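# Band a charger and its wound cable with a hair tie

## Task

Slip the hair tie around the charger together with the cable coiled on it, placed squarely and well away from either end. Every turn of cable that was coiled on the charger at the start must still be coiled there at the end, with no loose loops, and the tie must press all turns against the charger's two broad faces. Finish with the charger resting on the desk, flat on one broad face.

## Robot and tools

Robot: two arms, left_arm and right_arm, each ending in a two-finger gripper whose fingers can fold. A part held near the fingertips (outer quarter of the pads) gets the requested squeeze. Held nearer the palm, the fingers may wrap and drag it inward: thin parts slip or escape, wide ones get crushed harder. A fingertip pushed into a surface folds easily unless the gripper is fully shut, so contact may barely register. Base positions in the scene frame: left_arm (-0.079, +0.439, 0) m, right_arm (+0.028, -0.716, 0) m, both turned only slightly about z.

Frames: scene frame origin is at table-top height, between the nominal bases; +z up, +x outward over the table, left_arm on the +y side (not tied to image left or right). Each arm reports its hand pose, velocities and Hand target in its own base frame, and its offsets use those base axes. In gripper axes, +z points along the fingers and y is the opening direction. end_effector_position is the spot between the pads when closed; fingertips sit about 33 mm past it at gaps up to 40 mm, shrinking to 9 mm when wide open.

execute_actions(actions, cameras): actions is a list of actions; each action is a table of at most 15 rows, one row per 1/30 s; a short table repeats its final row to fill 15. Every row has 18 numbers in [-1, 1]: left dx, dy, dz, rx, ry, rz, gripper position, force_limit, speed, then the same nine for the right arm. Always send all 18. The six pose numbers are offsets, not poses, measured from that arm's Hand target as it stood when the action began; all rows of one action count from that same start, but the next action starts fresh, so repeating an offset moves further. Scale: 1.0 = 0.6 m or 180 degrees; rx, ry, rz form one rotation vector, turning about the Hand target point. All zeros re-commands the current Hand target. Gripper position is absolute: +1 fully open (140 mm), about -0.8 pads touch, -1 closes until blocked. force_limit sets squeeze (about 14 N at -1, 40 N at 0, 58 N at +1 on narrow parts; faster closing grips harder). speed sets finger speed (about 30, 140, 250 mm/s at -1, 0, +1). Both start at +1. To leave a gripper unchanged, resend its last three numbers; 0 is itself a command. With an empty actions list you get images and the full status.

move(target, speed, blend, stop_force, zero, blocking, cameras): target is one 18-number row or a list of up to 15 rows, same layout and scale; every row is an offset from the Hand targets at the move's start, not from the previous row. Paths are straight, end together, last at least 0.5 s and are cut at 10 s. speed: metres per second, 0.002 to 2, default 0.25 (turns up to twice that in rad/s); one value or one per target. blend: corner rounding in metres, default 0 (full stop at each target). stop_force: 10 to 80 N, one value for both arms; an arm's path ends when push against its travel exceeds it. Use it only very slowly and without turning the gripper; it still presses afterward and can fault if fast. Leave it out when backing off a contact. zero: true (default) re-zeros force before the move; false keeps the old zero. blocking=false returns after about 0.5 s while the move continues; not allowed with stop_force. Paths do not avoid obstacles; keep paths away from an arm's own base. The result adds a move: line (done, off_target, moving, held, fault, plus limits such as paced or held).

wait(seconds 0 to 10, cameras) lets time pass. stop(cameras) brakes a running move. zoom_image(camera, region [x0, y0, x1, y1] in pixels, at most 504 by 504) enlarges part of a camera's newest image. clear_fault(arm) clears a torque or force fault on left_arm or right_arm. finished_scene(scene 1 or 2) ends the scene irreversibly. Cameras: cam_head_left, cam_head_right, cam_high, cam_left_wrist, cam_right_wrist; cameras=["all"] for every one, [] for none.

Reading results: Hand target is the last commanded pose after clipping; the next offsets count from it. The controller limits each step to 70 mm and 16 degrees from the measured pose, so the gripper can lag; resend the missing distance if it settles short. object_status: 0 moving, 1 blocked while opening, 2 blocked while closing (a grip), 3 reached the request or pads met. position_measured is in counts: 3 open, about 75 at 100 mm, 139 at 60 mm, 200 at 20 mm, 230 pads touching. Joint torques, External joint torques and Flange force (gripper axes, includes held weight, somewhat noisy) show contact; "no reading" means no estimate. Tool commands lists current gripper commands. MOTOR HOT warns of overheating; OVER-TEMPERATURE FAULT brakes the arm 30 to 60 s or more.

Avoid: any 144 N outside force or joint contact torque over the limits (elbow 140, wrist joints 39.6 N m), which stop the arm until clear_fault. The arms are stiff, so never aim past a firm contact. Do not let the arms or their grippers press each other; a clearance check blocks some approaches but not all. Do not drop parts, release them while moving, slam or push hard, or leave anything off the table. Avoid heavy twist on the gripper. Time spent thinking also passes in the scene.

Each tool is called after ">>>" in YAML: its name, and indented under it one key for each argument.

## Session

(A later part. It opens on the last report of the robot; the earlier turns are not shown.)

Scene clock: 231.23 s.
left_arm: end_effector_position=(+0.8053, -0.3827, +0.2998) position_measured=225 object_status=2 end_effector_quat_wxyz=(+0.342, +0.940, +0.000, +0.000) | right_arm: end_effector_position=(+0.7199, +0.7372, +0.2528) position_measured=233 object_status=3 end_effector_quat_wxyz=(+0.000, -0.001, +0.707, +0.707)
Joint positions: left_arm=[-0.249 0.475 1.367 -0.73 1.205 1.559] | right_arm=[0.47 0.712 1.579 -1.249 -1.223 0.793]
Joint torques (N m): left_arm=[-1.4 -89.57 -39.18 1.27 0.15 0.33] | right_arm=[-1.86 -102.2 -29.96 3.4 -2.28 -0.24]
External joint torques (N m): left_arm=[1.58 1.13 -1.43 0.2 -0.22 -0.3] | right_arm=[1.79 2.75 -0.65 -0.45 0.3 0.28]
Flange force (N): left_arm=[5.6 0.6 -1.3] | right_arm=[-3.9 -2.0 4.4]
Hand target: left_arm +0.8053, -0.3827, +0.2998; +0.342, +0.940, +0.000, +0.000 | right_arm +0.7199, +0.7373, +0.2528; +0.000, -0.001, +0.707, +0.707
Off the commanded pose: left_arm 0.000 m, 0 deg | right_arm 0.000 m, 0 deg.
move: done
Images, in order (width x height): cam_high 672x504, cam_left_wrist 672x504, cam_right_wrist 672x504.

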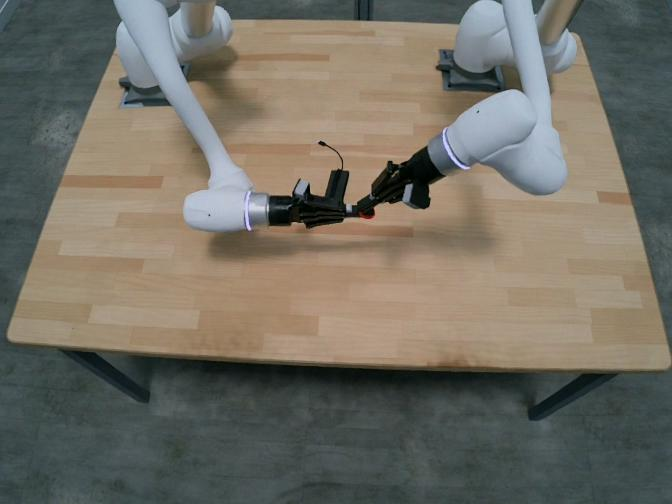

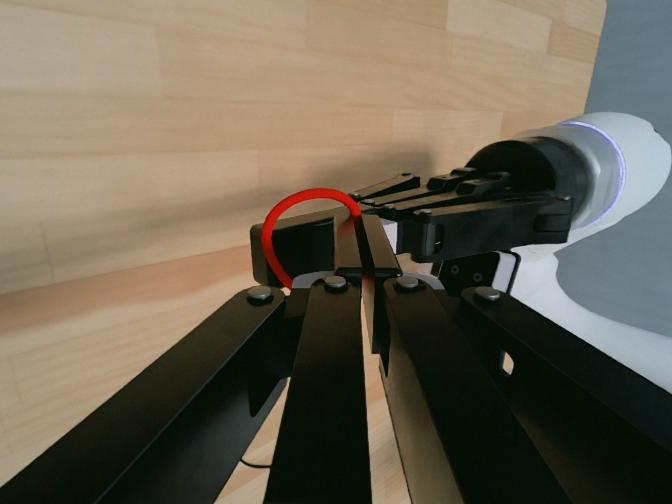

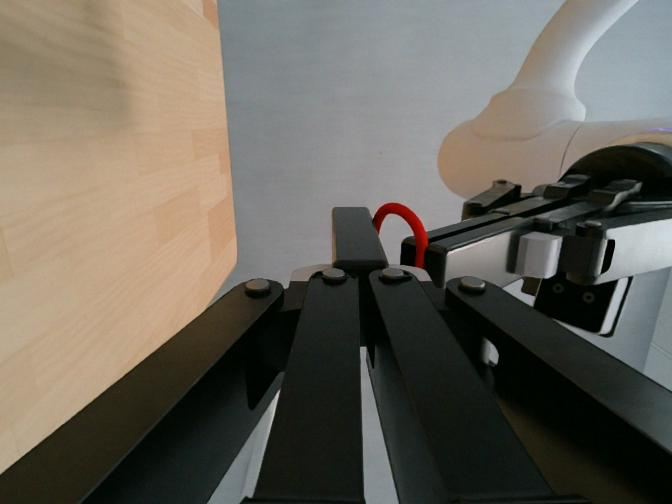

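>>> move:
  target: [0,0,0,0,0,0,-1,-1,-1,0,-0.1,0,0,0,0,-1,0,0]
  speed: 0.08

>>> move:
  target: [0,0.02,0.02,-0.14,0,0,-1,-1,-1,0,0,0,0,0,0,-1,0,0]
  cameras: ["cam_right_wrist","cam_high","cam_left_wrist"]
  speed: 0.2

>>> zoom_image:
  camera: "cam_right_wrist"
  region: [286, 126, 486, 276]

>>> zoom_image:
  camera: "cam_left_wrist"
  region: [236, 126, 486, 312]

>>> zoom_image:
  camera: "cam_high"
  region: [310, 170, 430, 260]

Scene clock: 242.53 s.
left_arm: end_effector_position=(+0.8053, -0.3827, +0.2998) position_measured=225 object_status=2 end_effector_quat_wxyz=(+0.342, +0.940, +0.000, +0.000) | right_arm: end_effector_position=(+0.7199, +0.6773, +0.2528) position_measured=233 object_status=3 end_effector_quat_wxyz=(+0.000, -0.001, +0.707, +0.707)
Joint positions: left_arm=[-0.249 0.475 1.367 -0.73 1.205 1.559] | right_arm=[0.403 0.679 1.643 -1.289 -1.28 0.776]
Joint torques (N m): left_arm=[-1.19 -89.77 -39.19 1.33 0.17 0.38] | right_arm=[-2.37 -98.06 -29.13 3.24 -2.3 -0.27]
External joint torques (N m): left_arm=[1.71 1 -1.51 0.17 -0.24 -0.35] | right_arm=[2.72 2.59 -0.16 -0.42 0.29 0.32]
Flange force (N): left_arm=[5.6 0.7 -1.4] | right_arm=[-2.4 -2.1 4.7]
Hand target: left_arm +0.8053, -0.3827, +0.2998; +0.342, +0.940, +0.000, +0.000 | right_arm +0.7199, +0.6773, +0.2528; +0.000, -0.001, +0.707, +0.707
Off the commanded pose: left_arm 0.000 m, 0 deg | right_arm 0.000 m, 0 deg.
move: done

Scene clock: 244.03 s.
left_arm: end_effector_position=(+0.8053, -0.3707, +0.3118) position_measured=225 object_status=2 end_effector_quat_wxyz=(+0.539, +0.843, +0.000, +0.000) | right_arm: end_effector_position=(+0.7199, +0.6773, +0.2528) position_measured=233 object_status=3 end_effector_quat_wxyz=(+0.000, -0.001, +0.707, +0.707)
Joint positions: left_arm=[-0.128 0.511 1.507 -1.221 1.28 1.938] | right_arm=[0.403 0.679 1.643 -1.289 -1.28 0.776]
Joint torques (N m): left_arm=[-1.43 -89.33 -35.49 -1.12 1.1 0.34] | right_arm=[-1.92 -98.24 -28.77 3.25 -2.27 -0.26]
External joint torques (N m): left_arm=[1.58 1.01 -1.44 0.2 -0.2 -0.3] | right_arm=[1.88 2.95 -0.56 -0.45 0.26 0.31]
Flange force (N): left_arm=[5.3 0.4 -1.6] | right_arm=[-4.0 -2.4 4.2]
Hand target: left_arm +0.8053, -0.3707, +0.3118; +0.539, +0.843, +0.000, +0.000 | right_arm +0.7199, +0.6773, +0.2528; +0.000, -0.001, +0.707, +0.707
Off the commanded pose: left_arm 0.000 m, 0 deg | right_arm 0.000 m, 0 deg.
move: done
Images, in order (width x height): cam_high 672x504, cam_left_wrist 672x504, cam_right_wrist 672x504.

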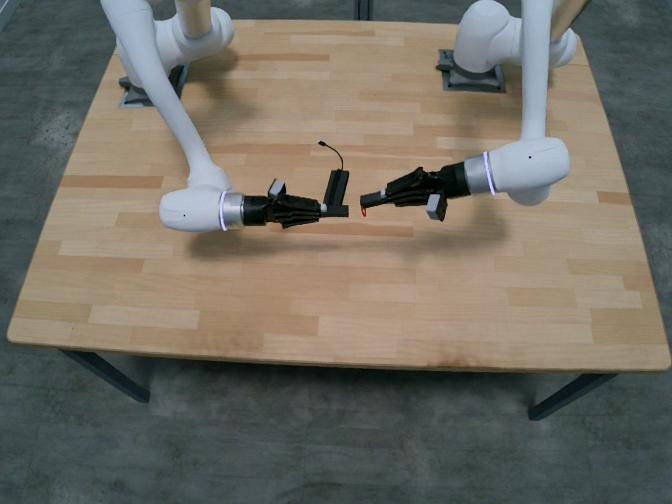

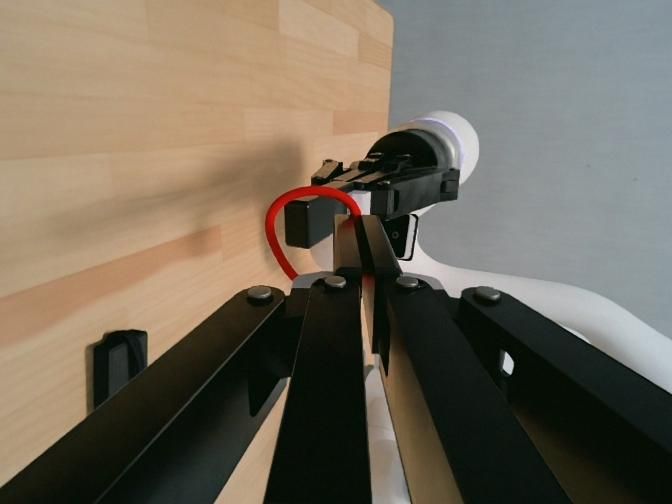

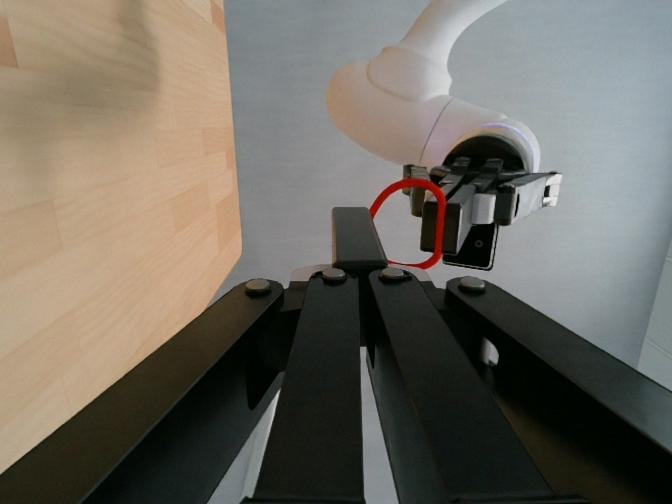

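Scaled by 2.520.

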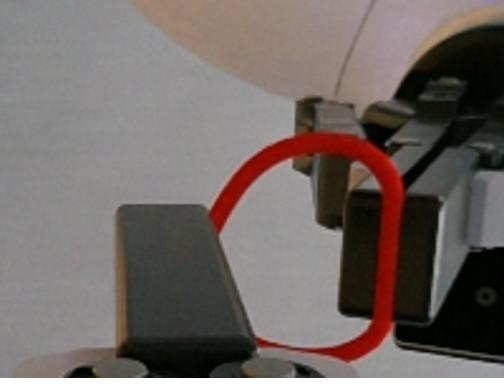

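Scaled by 2.016.

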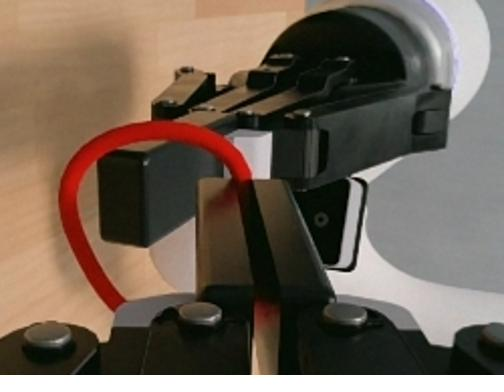

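Scaled by 4.200.

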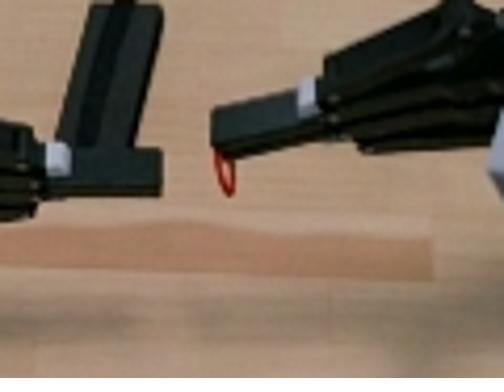

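>>> move:
  target: [0,0,0,0,0,0,-1,-1,-1,0,0.0,0.035,0,0,0,-1,0,0]
  cameras: ["cam_right_wrist"]
  speed: 0.1

>>> zoom_image:
  camera: "cam_right_wrist"
  region: [286, 126, 486, 276]

>>> move:
  target: [0,0,0,0,0,0,-1,-1,-1,0,0.05,0,0,0,0,-1,0,0]
  cameras: ["cam_right_wrist","cam_high","cam_left_wrist"]
  speed: 0.05

>>> zoom_image:
  camera: "cam_right_wrist"
  region: [286, 126, 486, 276]

>>> zoom_image:
  camera: "cam_left_wrist"
  region: [236, 126, 486, 312]

>>> zoom_image:
  camera: "cam_high"
  region: [310, 170, 430, 260]

Scene clock: 255.60 s.
left_arm: end_effector_position=(+0.8053, -0.3707, +0.3118) position_measured=225 object_status=2 end_effector_quat_wxyz=(+0.539, +0.843, +0.000, +0.000) | right_arm: end_effector_position=(+0.7199, +0.6773, +0.2738) position_measured=233 object_status=3 end_effector_quat_wxyz=(+0.000, -0.001, +0.707, +0.707)
Joint positions: left_arm=[-0.128 0.511 1.507 -1.221 1.28 1.938] | right_arm=[0.403 0.656 1.637 -1.297 -1.272 0.806]
Joint torques (N m): left_arm=[-1.21 -89.32 -35.58 -1.09 1.11 0.36] | right_arm=[-2.24 -96.84 -29.55 3.28 -2.2 -0.25]
External joint torques (N m): left_arm=[1.79 1.14 -1.29 0.2 -0.23 -0.32] | right_arm=[2.6 1.75 -0.87 -0.41 0.23 0.29]
Flange force (N): left_arm=[5.2 0.1 -1.7] | right_arm=[-3.0 -0.9 4.8]
Hand target: left_arm +0.8053, -0.3707, +0.3118; +0.539, +0.843, +0.000, +0.000 | right_arm +0.7199, +0.6773, +0.2738; +0.000, -0.001, +0.707, +0.707
Off the commanded pose: left_arm 0.000 m, 0 deg | right_arm 0.000 m, 0 deg.
move: done
Images, in order (width x height): cam_right_wrist 672x504.

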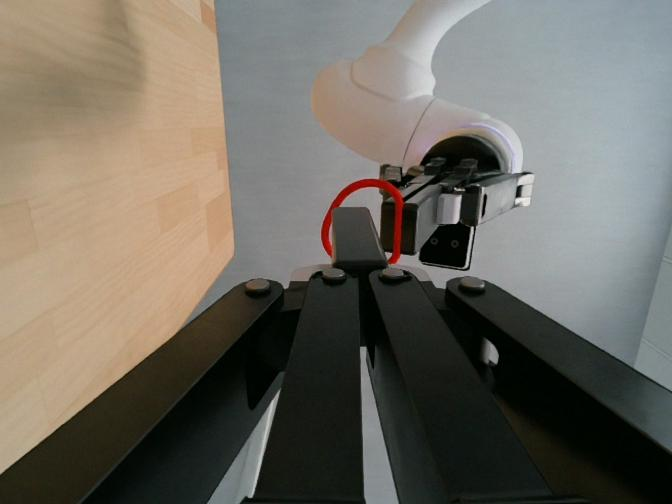

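Scaled by 2.520.

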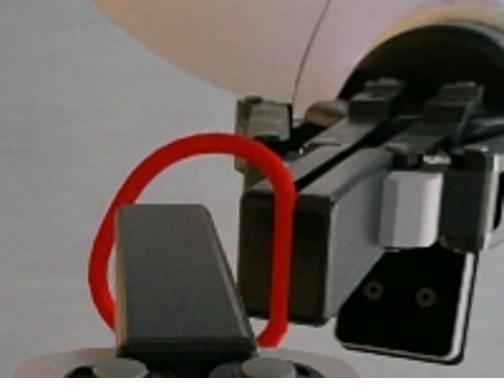

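Scene clock: 256.47 s.
left_arm: end_effector_position=(+0.8053, -0.3707, +0.3118) position_measured=225 object_status=2 end_effector_quat_wxyz=(+0.539, +0.843, +0.000, +0.000) | right_arm: end_effector_position=(+0.7199, +0.7072, +0.2738) position_measured=233 object_status=3 end_effector_quat_wxyz=(+0.000, -0.001, +0.707, +0.707)
Joint positions: left_arm=[-0.128 0.511 1.507 -1.221 1.28 1.938] | right_arm=[0.437 0.673 1.606 -1.277 -1.243 0.813]
Joint torques (N m): left_arm=[-1.26 -89.08 -35.42 -1.14 1.1 0.37] | right_arm=[-1.83 -99.05 -30 3.34 -2.21 -0.26]
External joint torques (N m): left_arm=[1.71 0.85 -1.47 0.24 -0.21 -0.33] | right_arm=[1.97 2.9 -0.68 -0.43 0.27 0.31]
Flange force (N): left_arm=[5.2 0.5 -1.8] | right_arm=[-4.2 -2.1 4.6]
Hand target: left_arm +0.8053, -0.3707, +0.3118; +0.539, +0.843, +0.000, +0.000 | right_arm +0.7199, +0.7073, +0.2738; +0.000, -0.001, +0.707, +0.707
Off the commanded pose: left_arm 0.000 m, 0 deg | right_arm 0.000 m, 0 deg.
move: done
Images, in order (width x height): cam_high 672x504, cam_left_wrist 672x504, cam_right_wrist 672x504.

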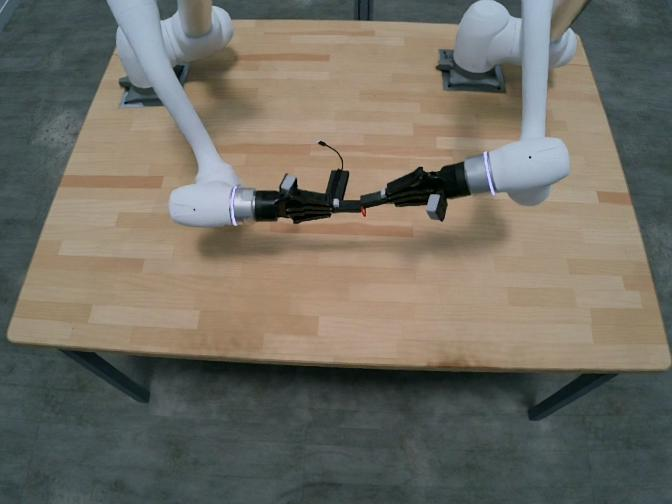

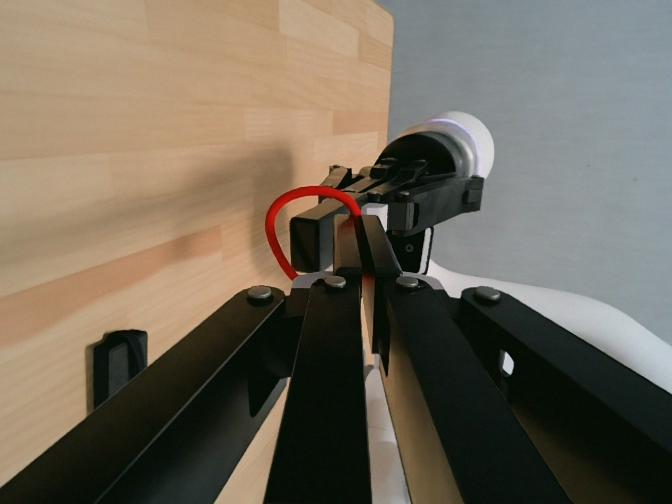

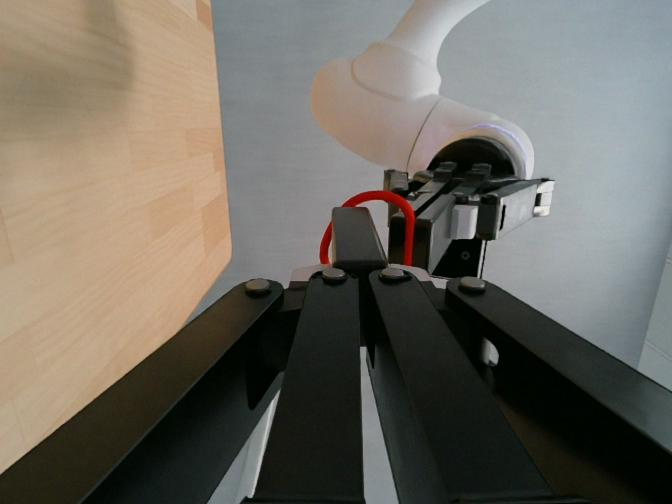

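Scaled by 2.520.

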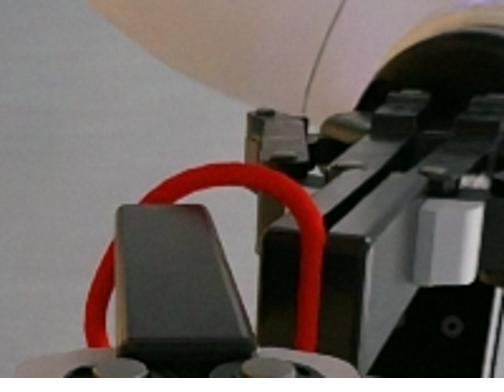

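Scaled by 2.016.

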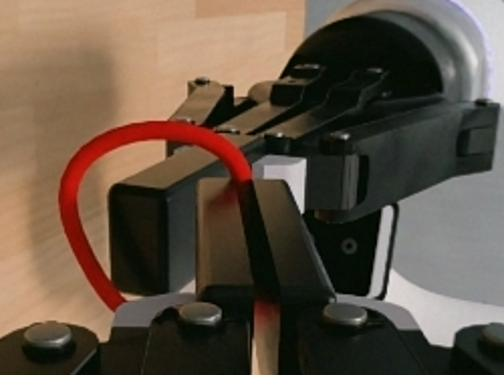

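Scaled by 4.200.

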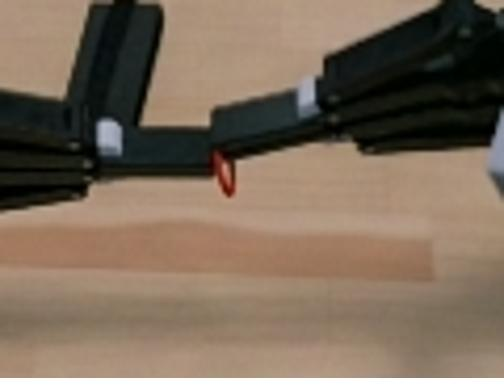

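>>> move:
  target:
    - [0,0,0,0,0,0,-1,-1,-1,0.005,0.0,0.0025,0,0,0,-1,0,0]
    - [0,0,0,0,0,0,-1,-1,-1,0.005,0.042,0.0025,0,0,0,-1,0,0]
  cameras: ["cam_right_wrist","cam_high","cam_left_wrist"]
  speed: 0.04

>>> zoom_image:
  camera: "cam_right_wrist"
  region: [286, 126, 486, 276]

>>> zoom_image:
  camera: "cam_left_wrist"
  region: [236, 126, 486, 312]

>>> zoom_image:
  camera: "cam_high"
  region: [310, 170, 430, 260]

Scene clock: 263.93 s.
left_arm: end_effector_position=(+0.8053, -0.3707, +0.3118) position_measured=225 object_status=2 end_effector_quat_wxyz=(+0.539, +0.843, +0.000, +0.000) | right_arm: end_effector_position=(+0.7229, +0.7324, +0.2753) position_measured=233 object_status=3 end_effector_quat_wxyz=(+0.000, -0.001, +0.707, +0.707)
Joint positions: left_arm=[-0.128 0.511 1.507 -1.221 1.28 1.938] | right_arm=[0.463 0.689 1.571 -1.265 -1.219 0.826]
Joint torques (N m): left_arm=[-1.54 -89.35 -35.44 -1.08 1.08 0.37] | right_arm=[-2.06 -101.22 -30.75 3.38 -2.18 -0.26]
External joint torques (N m): left_arm=[1.46 1.25 -1.44 0.15 -0.18 -0.32] | right_arm=[1.83 2.55 -0.77 -0.4 0.26 0.31]
Flange force (N): left_arm=[5.6 0.3 -1.3] | right_arm=[-4.0 -1.6 4.5]
Hand target: left_arm +0.8053, -0.3707, +0.3118; +0.539, +0.843, +0.000, +0.000 | right_arm +0.7229, +0.7325, +0.2753; +0.000, -0.001, +0.707, +0.707
Off the commanded pose: left_arm 0.000 m, 0 deg | right_arm 0.000 m, 0 deg.
move: done
Images, in order (width x height): cam_high 672x504, cam_left_wrist 672x504, cam_right_wrist 672x504.

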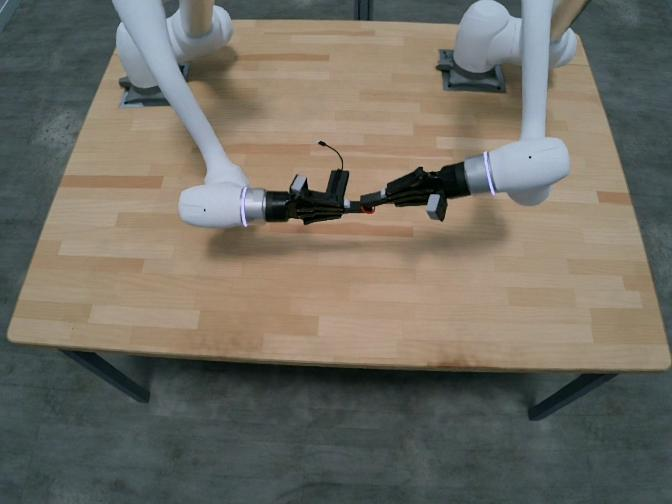

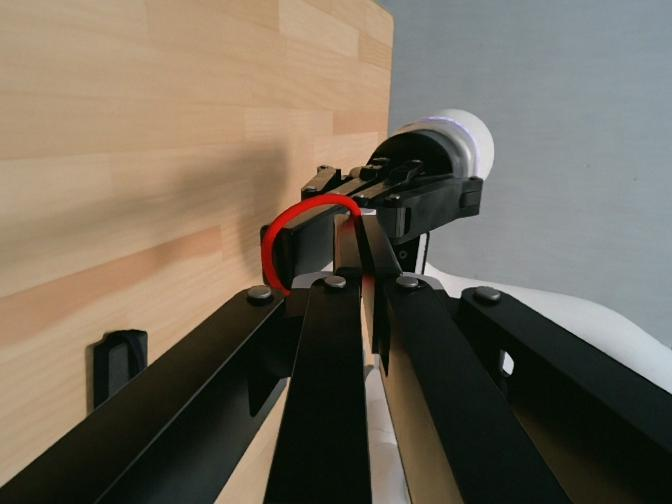

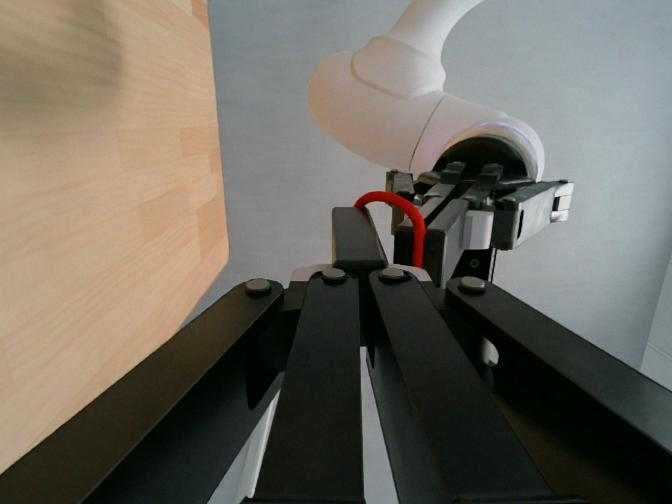

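Scaled by 2.520.

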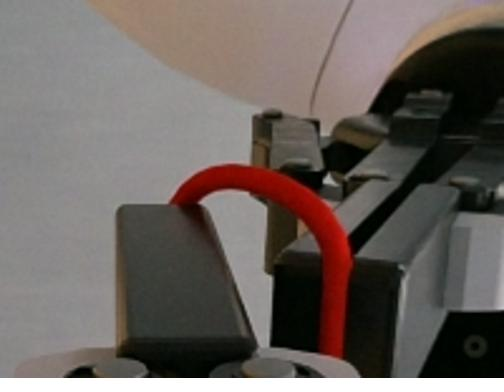

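Scaled by 2.016.

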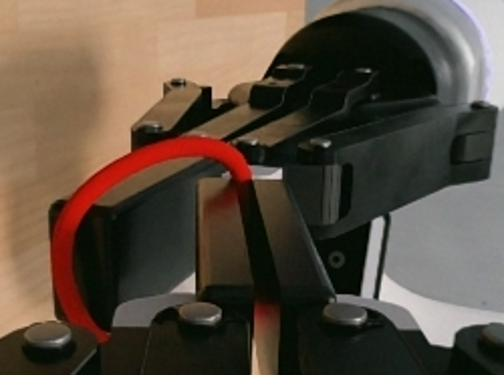

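Scaled by 4.200.

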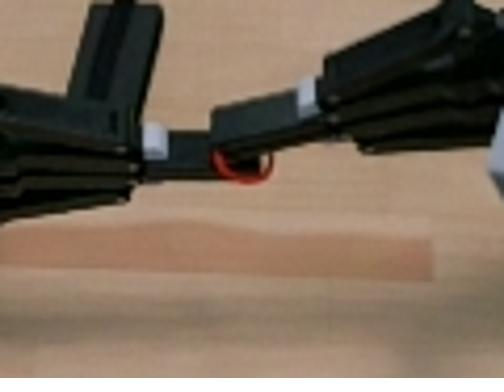

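>>> move:
  target: [0,0,0,0,0,0,-1,-1,-1,0,-0.06,0,0,0,0,-1,0,0]
  speed: 0.08

>>> move:
  target: [0,0,0,0,0,0,-1,-1,-1,0,0,0.008,0,0,0,-1,0,0]
  cameras: ["cam_right_wrist","cam_high","cam_left_wrist"]
  speed: 0.1

>>> zoom_image:
  camera: "cam_right_wrist"
  region: [286, 126, 486, 276]

>>> zoom_image:
  camera: "cam_left_wrist"
  region: [236, 126, 486, 312]

>>> zoom_image:
  camera: "cam_high"
  region: [310, 170, 430, 260]

Scene clock: 280.10 s.
left_arm: end_effector_position=(+0.8053, -0.3707, +0.3118) position_measured=225 object_status=2 end_effector_quat_wxyz=(+0.539, +0.843, +0.000, +0.000) | right_arm: end_effector_position=(+0.7229, +0.6965, +0.2753) position_measured=233 object_status=3 end_effector_quat_wxyz=(+0.000, -0.001, +0.707, +0.707)
Joint positions: left_arm=[-0.128 0.511 1.507 -1.221 1.28 1.938] | right_arm=[0.424 0.668 1.61 -1.287 -1.253 0.816]
Joint torques (N m): left_arm=[-1.16 -89.1 -35.55 -1.09 1.07 0.37] | right_arm=[-1.88 -98.61 -29.91 3.29 -2.21 -0.26]
External joint torques (N m): left_arm=[0.98 0.95 -1.34 0.15 -0.17 -0.33] | right_arm=[2.19 3.08 -0.74 -0.39 0.29 0.31]
Flange force (N): left_arm=[4.9 0.7 -0.9] | right_arm=[-4.4 -2.3 5.0]
Hand target: left_arm +0.8053, -0.3707, +0.3118; +0.539, +0.843, +0.000, +0.000 | right_arm +0.7229, +0.6965, +0.2753; +0.000, -0.001, +0.707, +0.707
Off the commanded pose: left_arm 0.000 m, 0 deg | right_arm 0.000 m, 0 deg.
move: done

Scene clock: 280.80 s.
left_arm: end_effector_position=(+0.8053, -0.3707, +0.3118) position_measured=225 object_status=2 end_effector_quat_wxyz=(+0.539, +0.843, +0.000, +0.000) | right_arm: end_effector_position=(+0.7229, +0.6965, +0.2801) position_measured=233 object_status=3 end_effector_quat_wxyz=(+0.000, -0.001, +0.707, +0.707)
Joint positions: left_arm=[-0.128 0.511 1.507 -1.221 1.28 1.938] | right_arm=[0.424 0.663 1.609 -1.289 -1.251 0.823]
Joint torques (N m): left_arm=[-1.63 -88.75 -35.62 -1.1 1.05 0.37] | right_arm=[-2.16 -98.31 -30.33 3.34 -2.21 -0.25]
External joint torques (N m): left_arm=[1.58 0.46 -1.31 0.16 -0.16 -0.33] | right_arm=[2.26 2.25 -0.65 -0.42 0.29 0.3]
Flange force (N): left_arm=[4.2 0.6 -1.8] | right_arm=[-3.3 -1.4 4.6]
Hand target: left_arm +0.8053, -0.3707, +0.3118; +0.539, +0.843, +0.000, +0.000 | right_arm +0.7229, +0.6965, +0.2801; +0.000, -0.001, +0.707, +0.707
Off the commanded pose: left_arm 0.000 m, 0 deg | right_arm 0.000 m, 0 deg.
move: done
Images, in order (width x height): cam_high 672x504, cam_left_wrist 672x504, cam_right_wrist 672x504.

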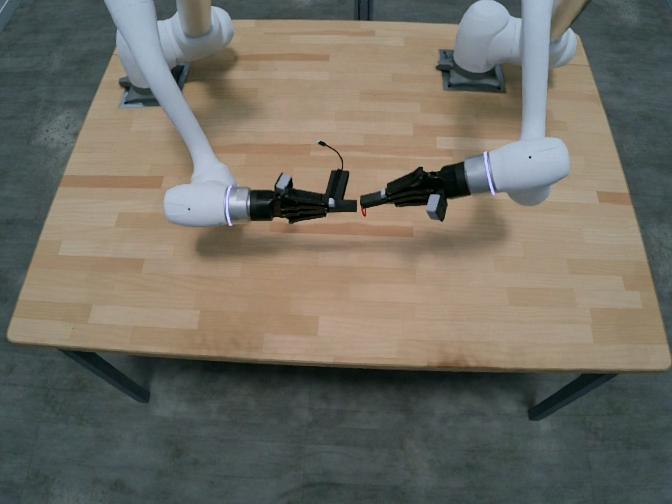

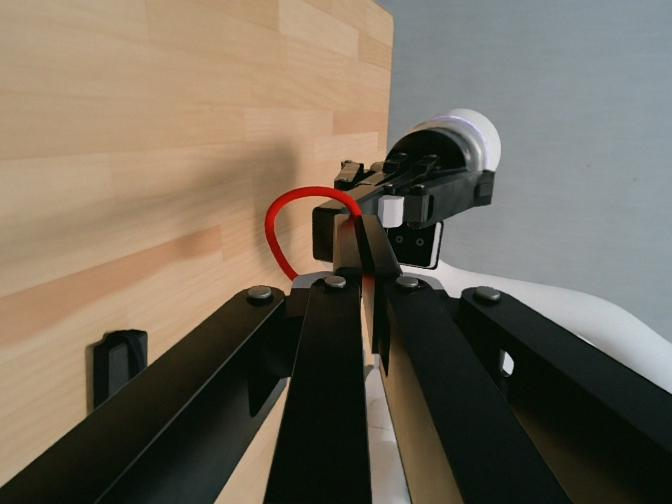

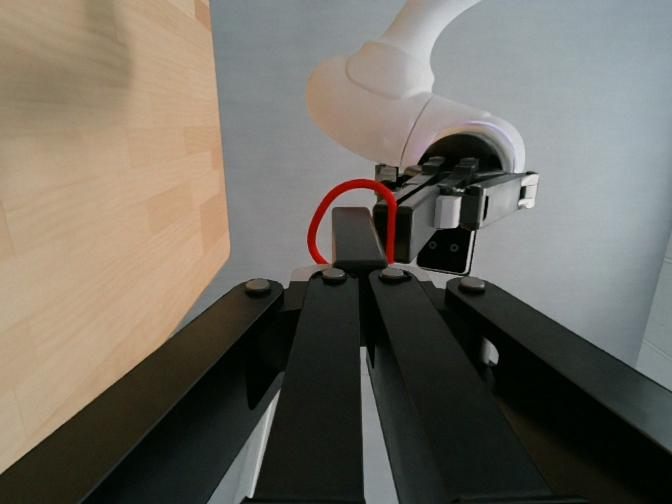

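Scaled by 2.520.

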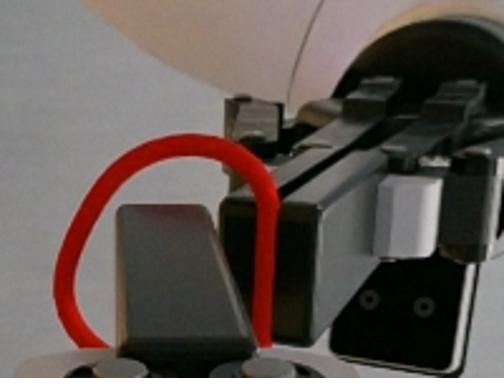

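Scaled by 2.016.

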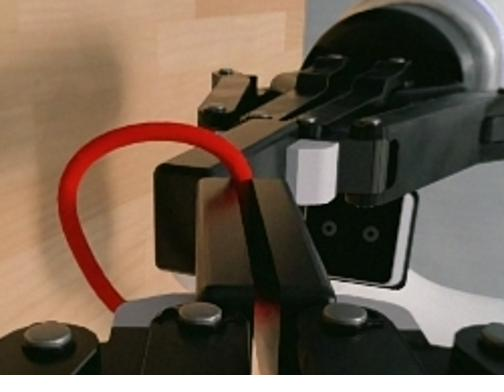

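Scaled by 4.200.

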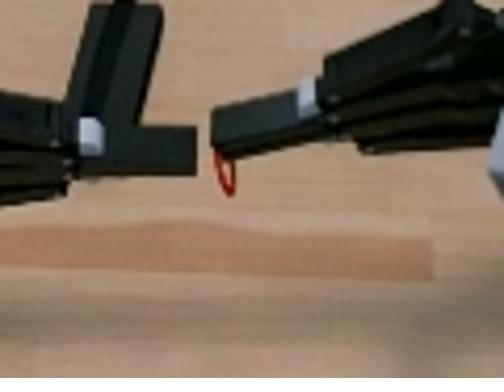

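>>> move:
  target:
    - [0,0,0,0,0,0,-1,-1,-1,0,0,-0.0025,0,0,0,-1,0,0]
    - [0,0,0,0,0,0,-1,-1,-1,0,0.03,-0.0025,0,0,0,-1,0,0]
  cameras: ["cam_right_wrist","cam_high","cam_left_wrist"]
  speed: 0.04

>>> zoom_image:
  camera: "cam_right_wrist"
  region: [286, 126, 486, 276]

>>> zoom_image:
  camera: "cam_left_wrist"
  region: [236, 126, 486, 312]

>>> zoom_image:
  camera: "cam_high"
  region: [310, 170, 430, 260]

Scene clock: 298.20 s.
left_arm: end_effector_position=(+0.8053, -0.3707, +0.3118) position_measured=225 object_status=2 end_effector_quat_wxyz=(+0.539, +0.843, +0.000, +0.000) | right_arm: end_effector_position=(+0.7229, +0.7144, +0.2786) position_measured=233 object_status=3 end_effector_quat_wxyz=(+0.000, -0.001, +0.707, +0.707)
Joint positions: left_arm=[-0.128 0.511 1.507 -1.221 1.28 1.938] | right_arm=[0.444 0.675 1.59 -1.277 -1.235 0.825]
Joint torques (N m): left_arm=[-1.31 -89.05 -35.36 -1.11 1.11 0.37] | right_arm=[-2.06 -100.04 -30.73 3.4 -2.18 -0.2]
External joint torques (N m): left_arm=[0.78 0.61 -1.64 0.15 -0.2 -0.33] | right_arm=[2.58 2.52 -0.6 -0.43 0.25 0.25]
Flange force (N): left_arm=[5.0 1.2 -0.8] | right_arm=[-3.2 -1.7 5.0]
Hand target: left_arm +0.8053, -0.3707, +0.3118; +0.539, +0.843, +0.000, +0.000 | right_arm +0.7229, +0.7145, +0.2786; +0.000, -0.001, +0.707, +0.707
Off the commanded pose: left_arm 0.000 m, 0 deg | right_arm 0.000 m, 0 deg.
move: done
Images, in order (width x height): cam_high 672x504, cam_left_wrist 672x504, cam_right_wrist 672x504.

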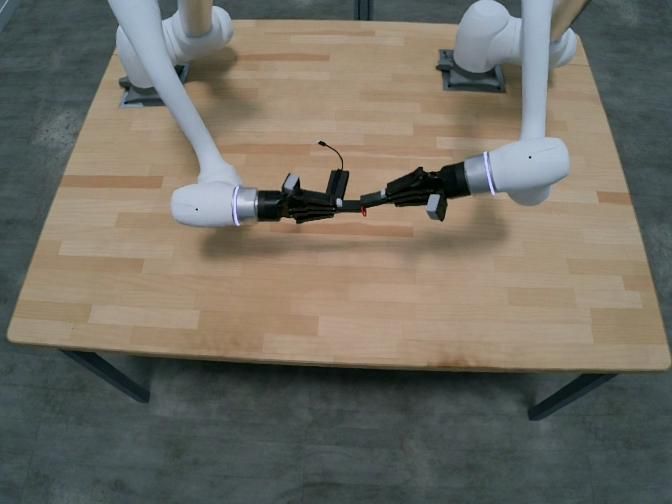

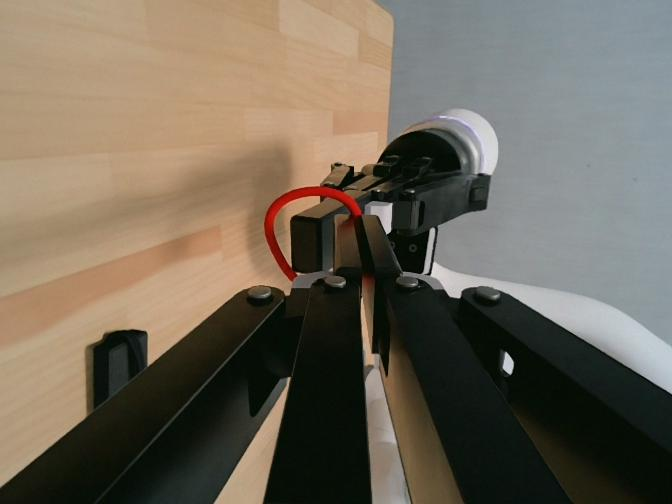

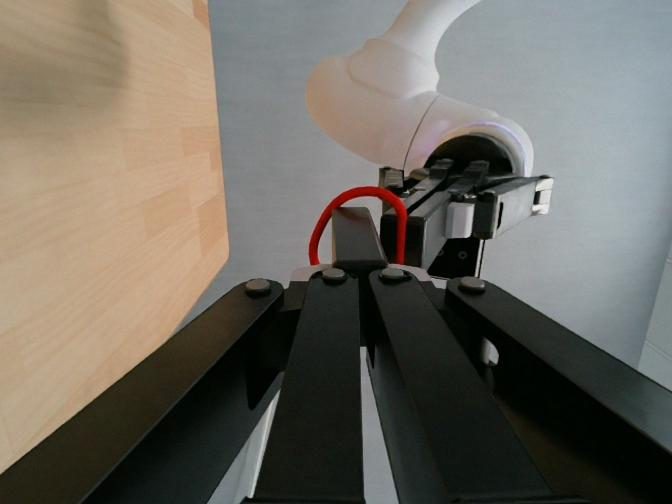

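Scaled by 2.520.

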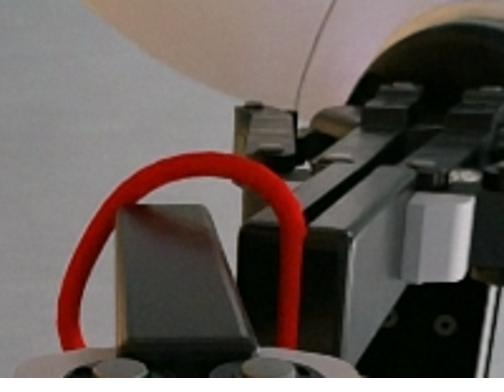

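Scaled by 2.016.

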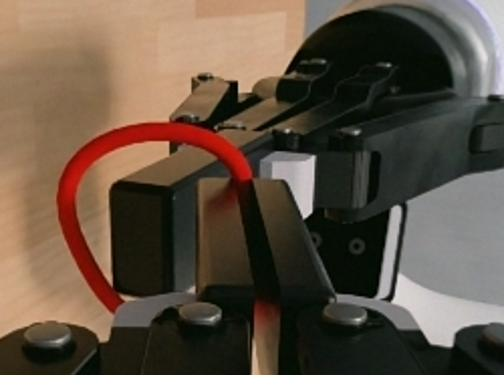

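Scaled by 4.200.

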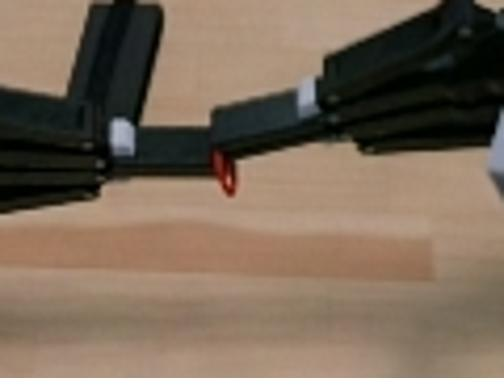

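>>> move:
  target:
    - [0,0,0,0,0,0,-1,-1,-1,0.007,0,0.002,0,0,0,-1,0,0]
    - [0,0,0,0,0,0,-1,-1,-1,0.007,0.018,0.002,0,0,0,-1,0,0]
  cameras: ["cam_right_wrist","cam_high","cam_left_wrist"]
  speed: 0.04

>>> zoom_image:
  camera: "cam_right_wrist"
  region: [286, 126, 486, 276]

>>> zoom_image:
  camera: "cam_left_wrist"
  region: [236, 126, 486, 312]

>>> zoom_image:
  camera: "cam_high"
  region: [310, 170, 430, 260]

Scene clock: 308.60 s.
left_arm: end_effector_position=(+0.8053, -0.3707, +0.3118) position_measured=225 object_status=2 end_effector_quat_wxyz=(+0.539, +0.843, +0.000, +0.000) | right_arm: end_effector_position=(+0.7271, +0.7252, +0.2798) position_measured=233 object_status=3 end_effector_quat_wxyz=(+0.000, -0.001, +0.707, +0.707)
Joint positions: left_arm=[-0.128 0.511 1.507 -1.221 1.28 1.938] | right_arm=[0.453 0.685 1.568 -1.274 -1.224 0.835]
Joint torques (N m): left_arm=[-1.24 -89.52 -35.57 -1.13 1.11 0.35] | right_arm=[-1.89 -101.11 -31.04 3.27 -2.16 -0.25]
External joint torques (N m): left_arm=[1.19 1.55 -1.27 0.2 -0.22 -0.31] | right_arm=[2.22 3.1 -0.44 -0.29 0.27 0.3]
Flange force (N): left_arm=[5.6 0.1 -0.9] | right_arm=[-3.7 -2.3 4.9]
Hand target: left_arm +0.8053, -0.3707, +0.3118; +0.539, +0.843, +0.000, +0.000 | right_arm +0.7271, +0.7253, +0.2798; +0.000, -0.001, +0.707, +0.707
Off the commanded pose: left_arm 0.000 m, 0 deg | right_arm 0.000 m, 0 deg.
move: done
Images, in order (width x height): cam_high 672x504, cam_left_wrist 672x504, cam_right_wrist 672x504.

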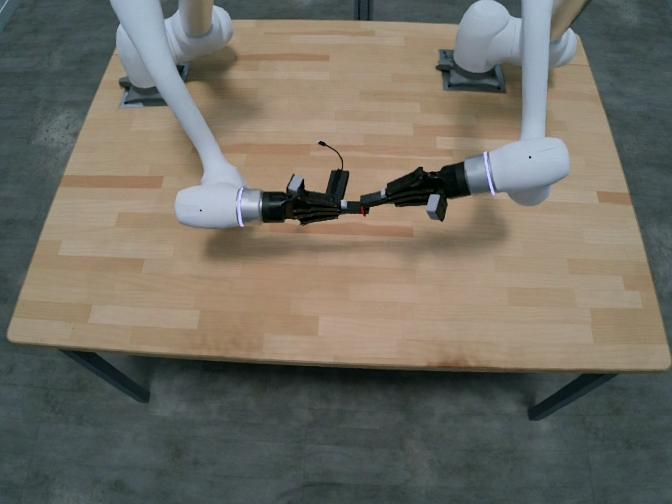

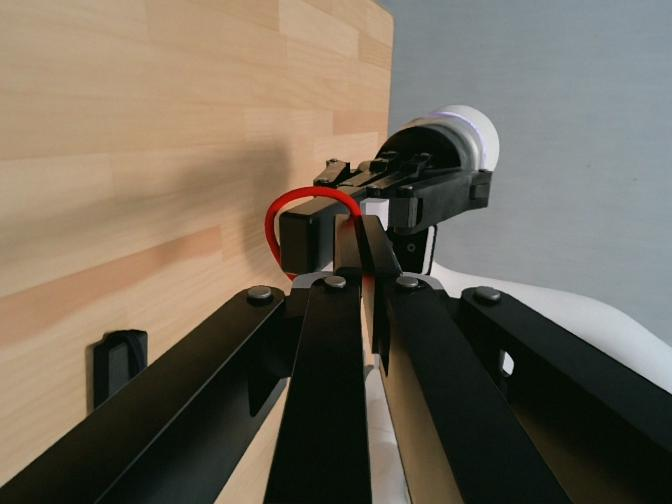

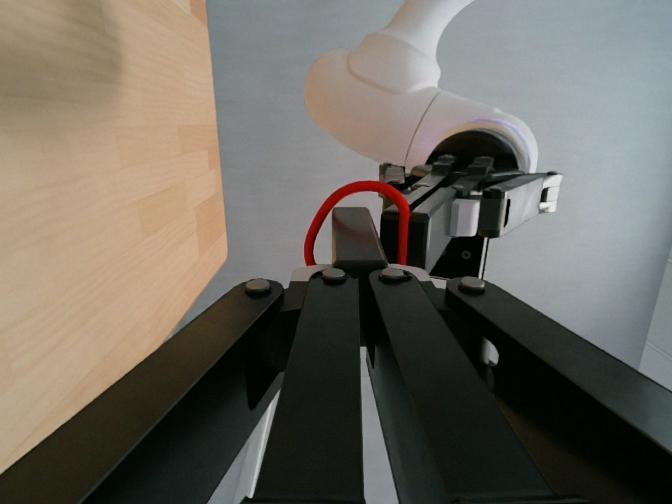

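Scaled by 2.520.

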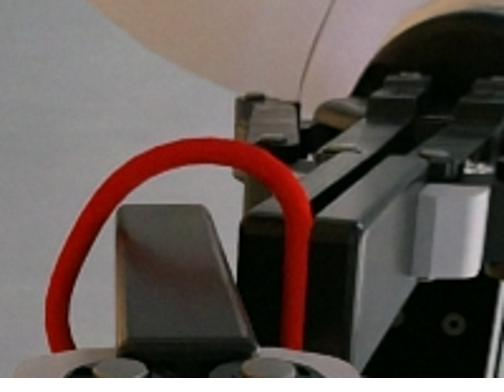

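Scaled by 2.016.

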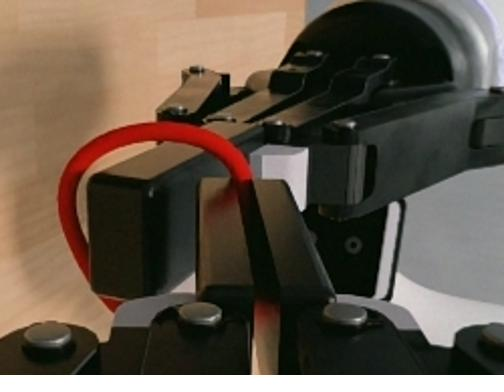

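Scaled by 4.200.

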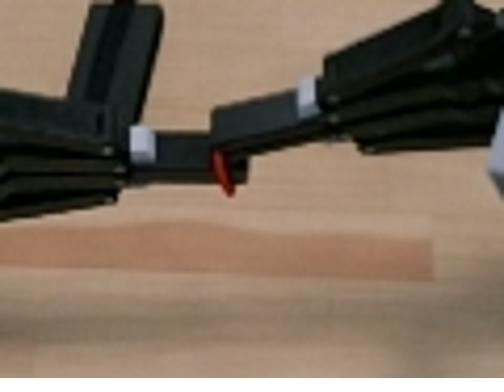

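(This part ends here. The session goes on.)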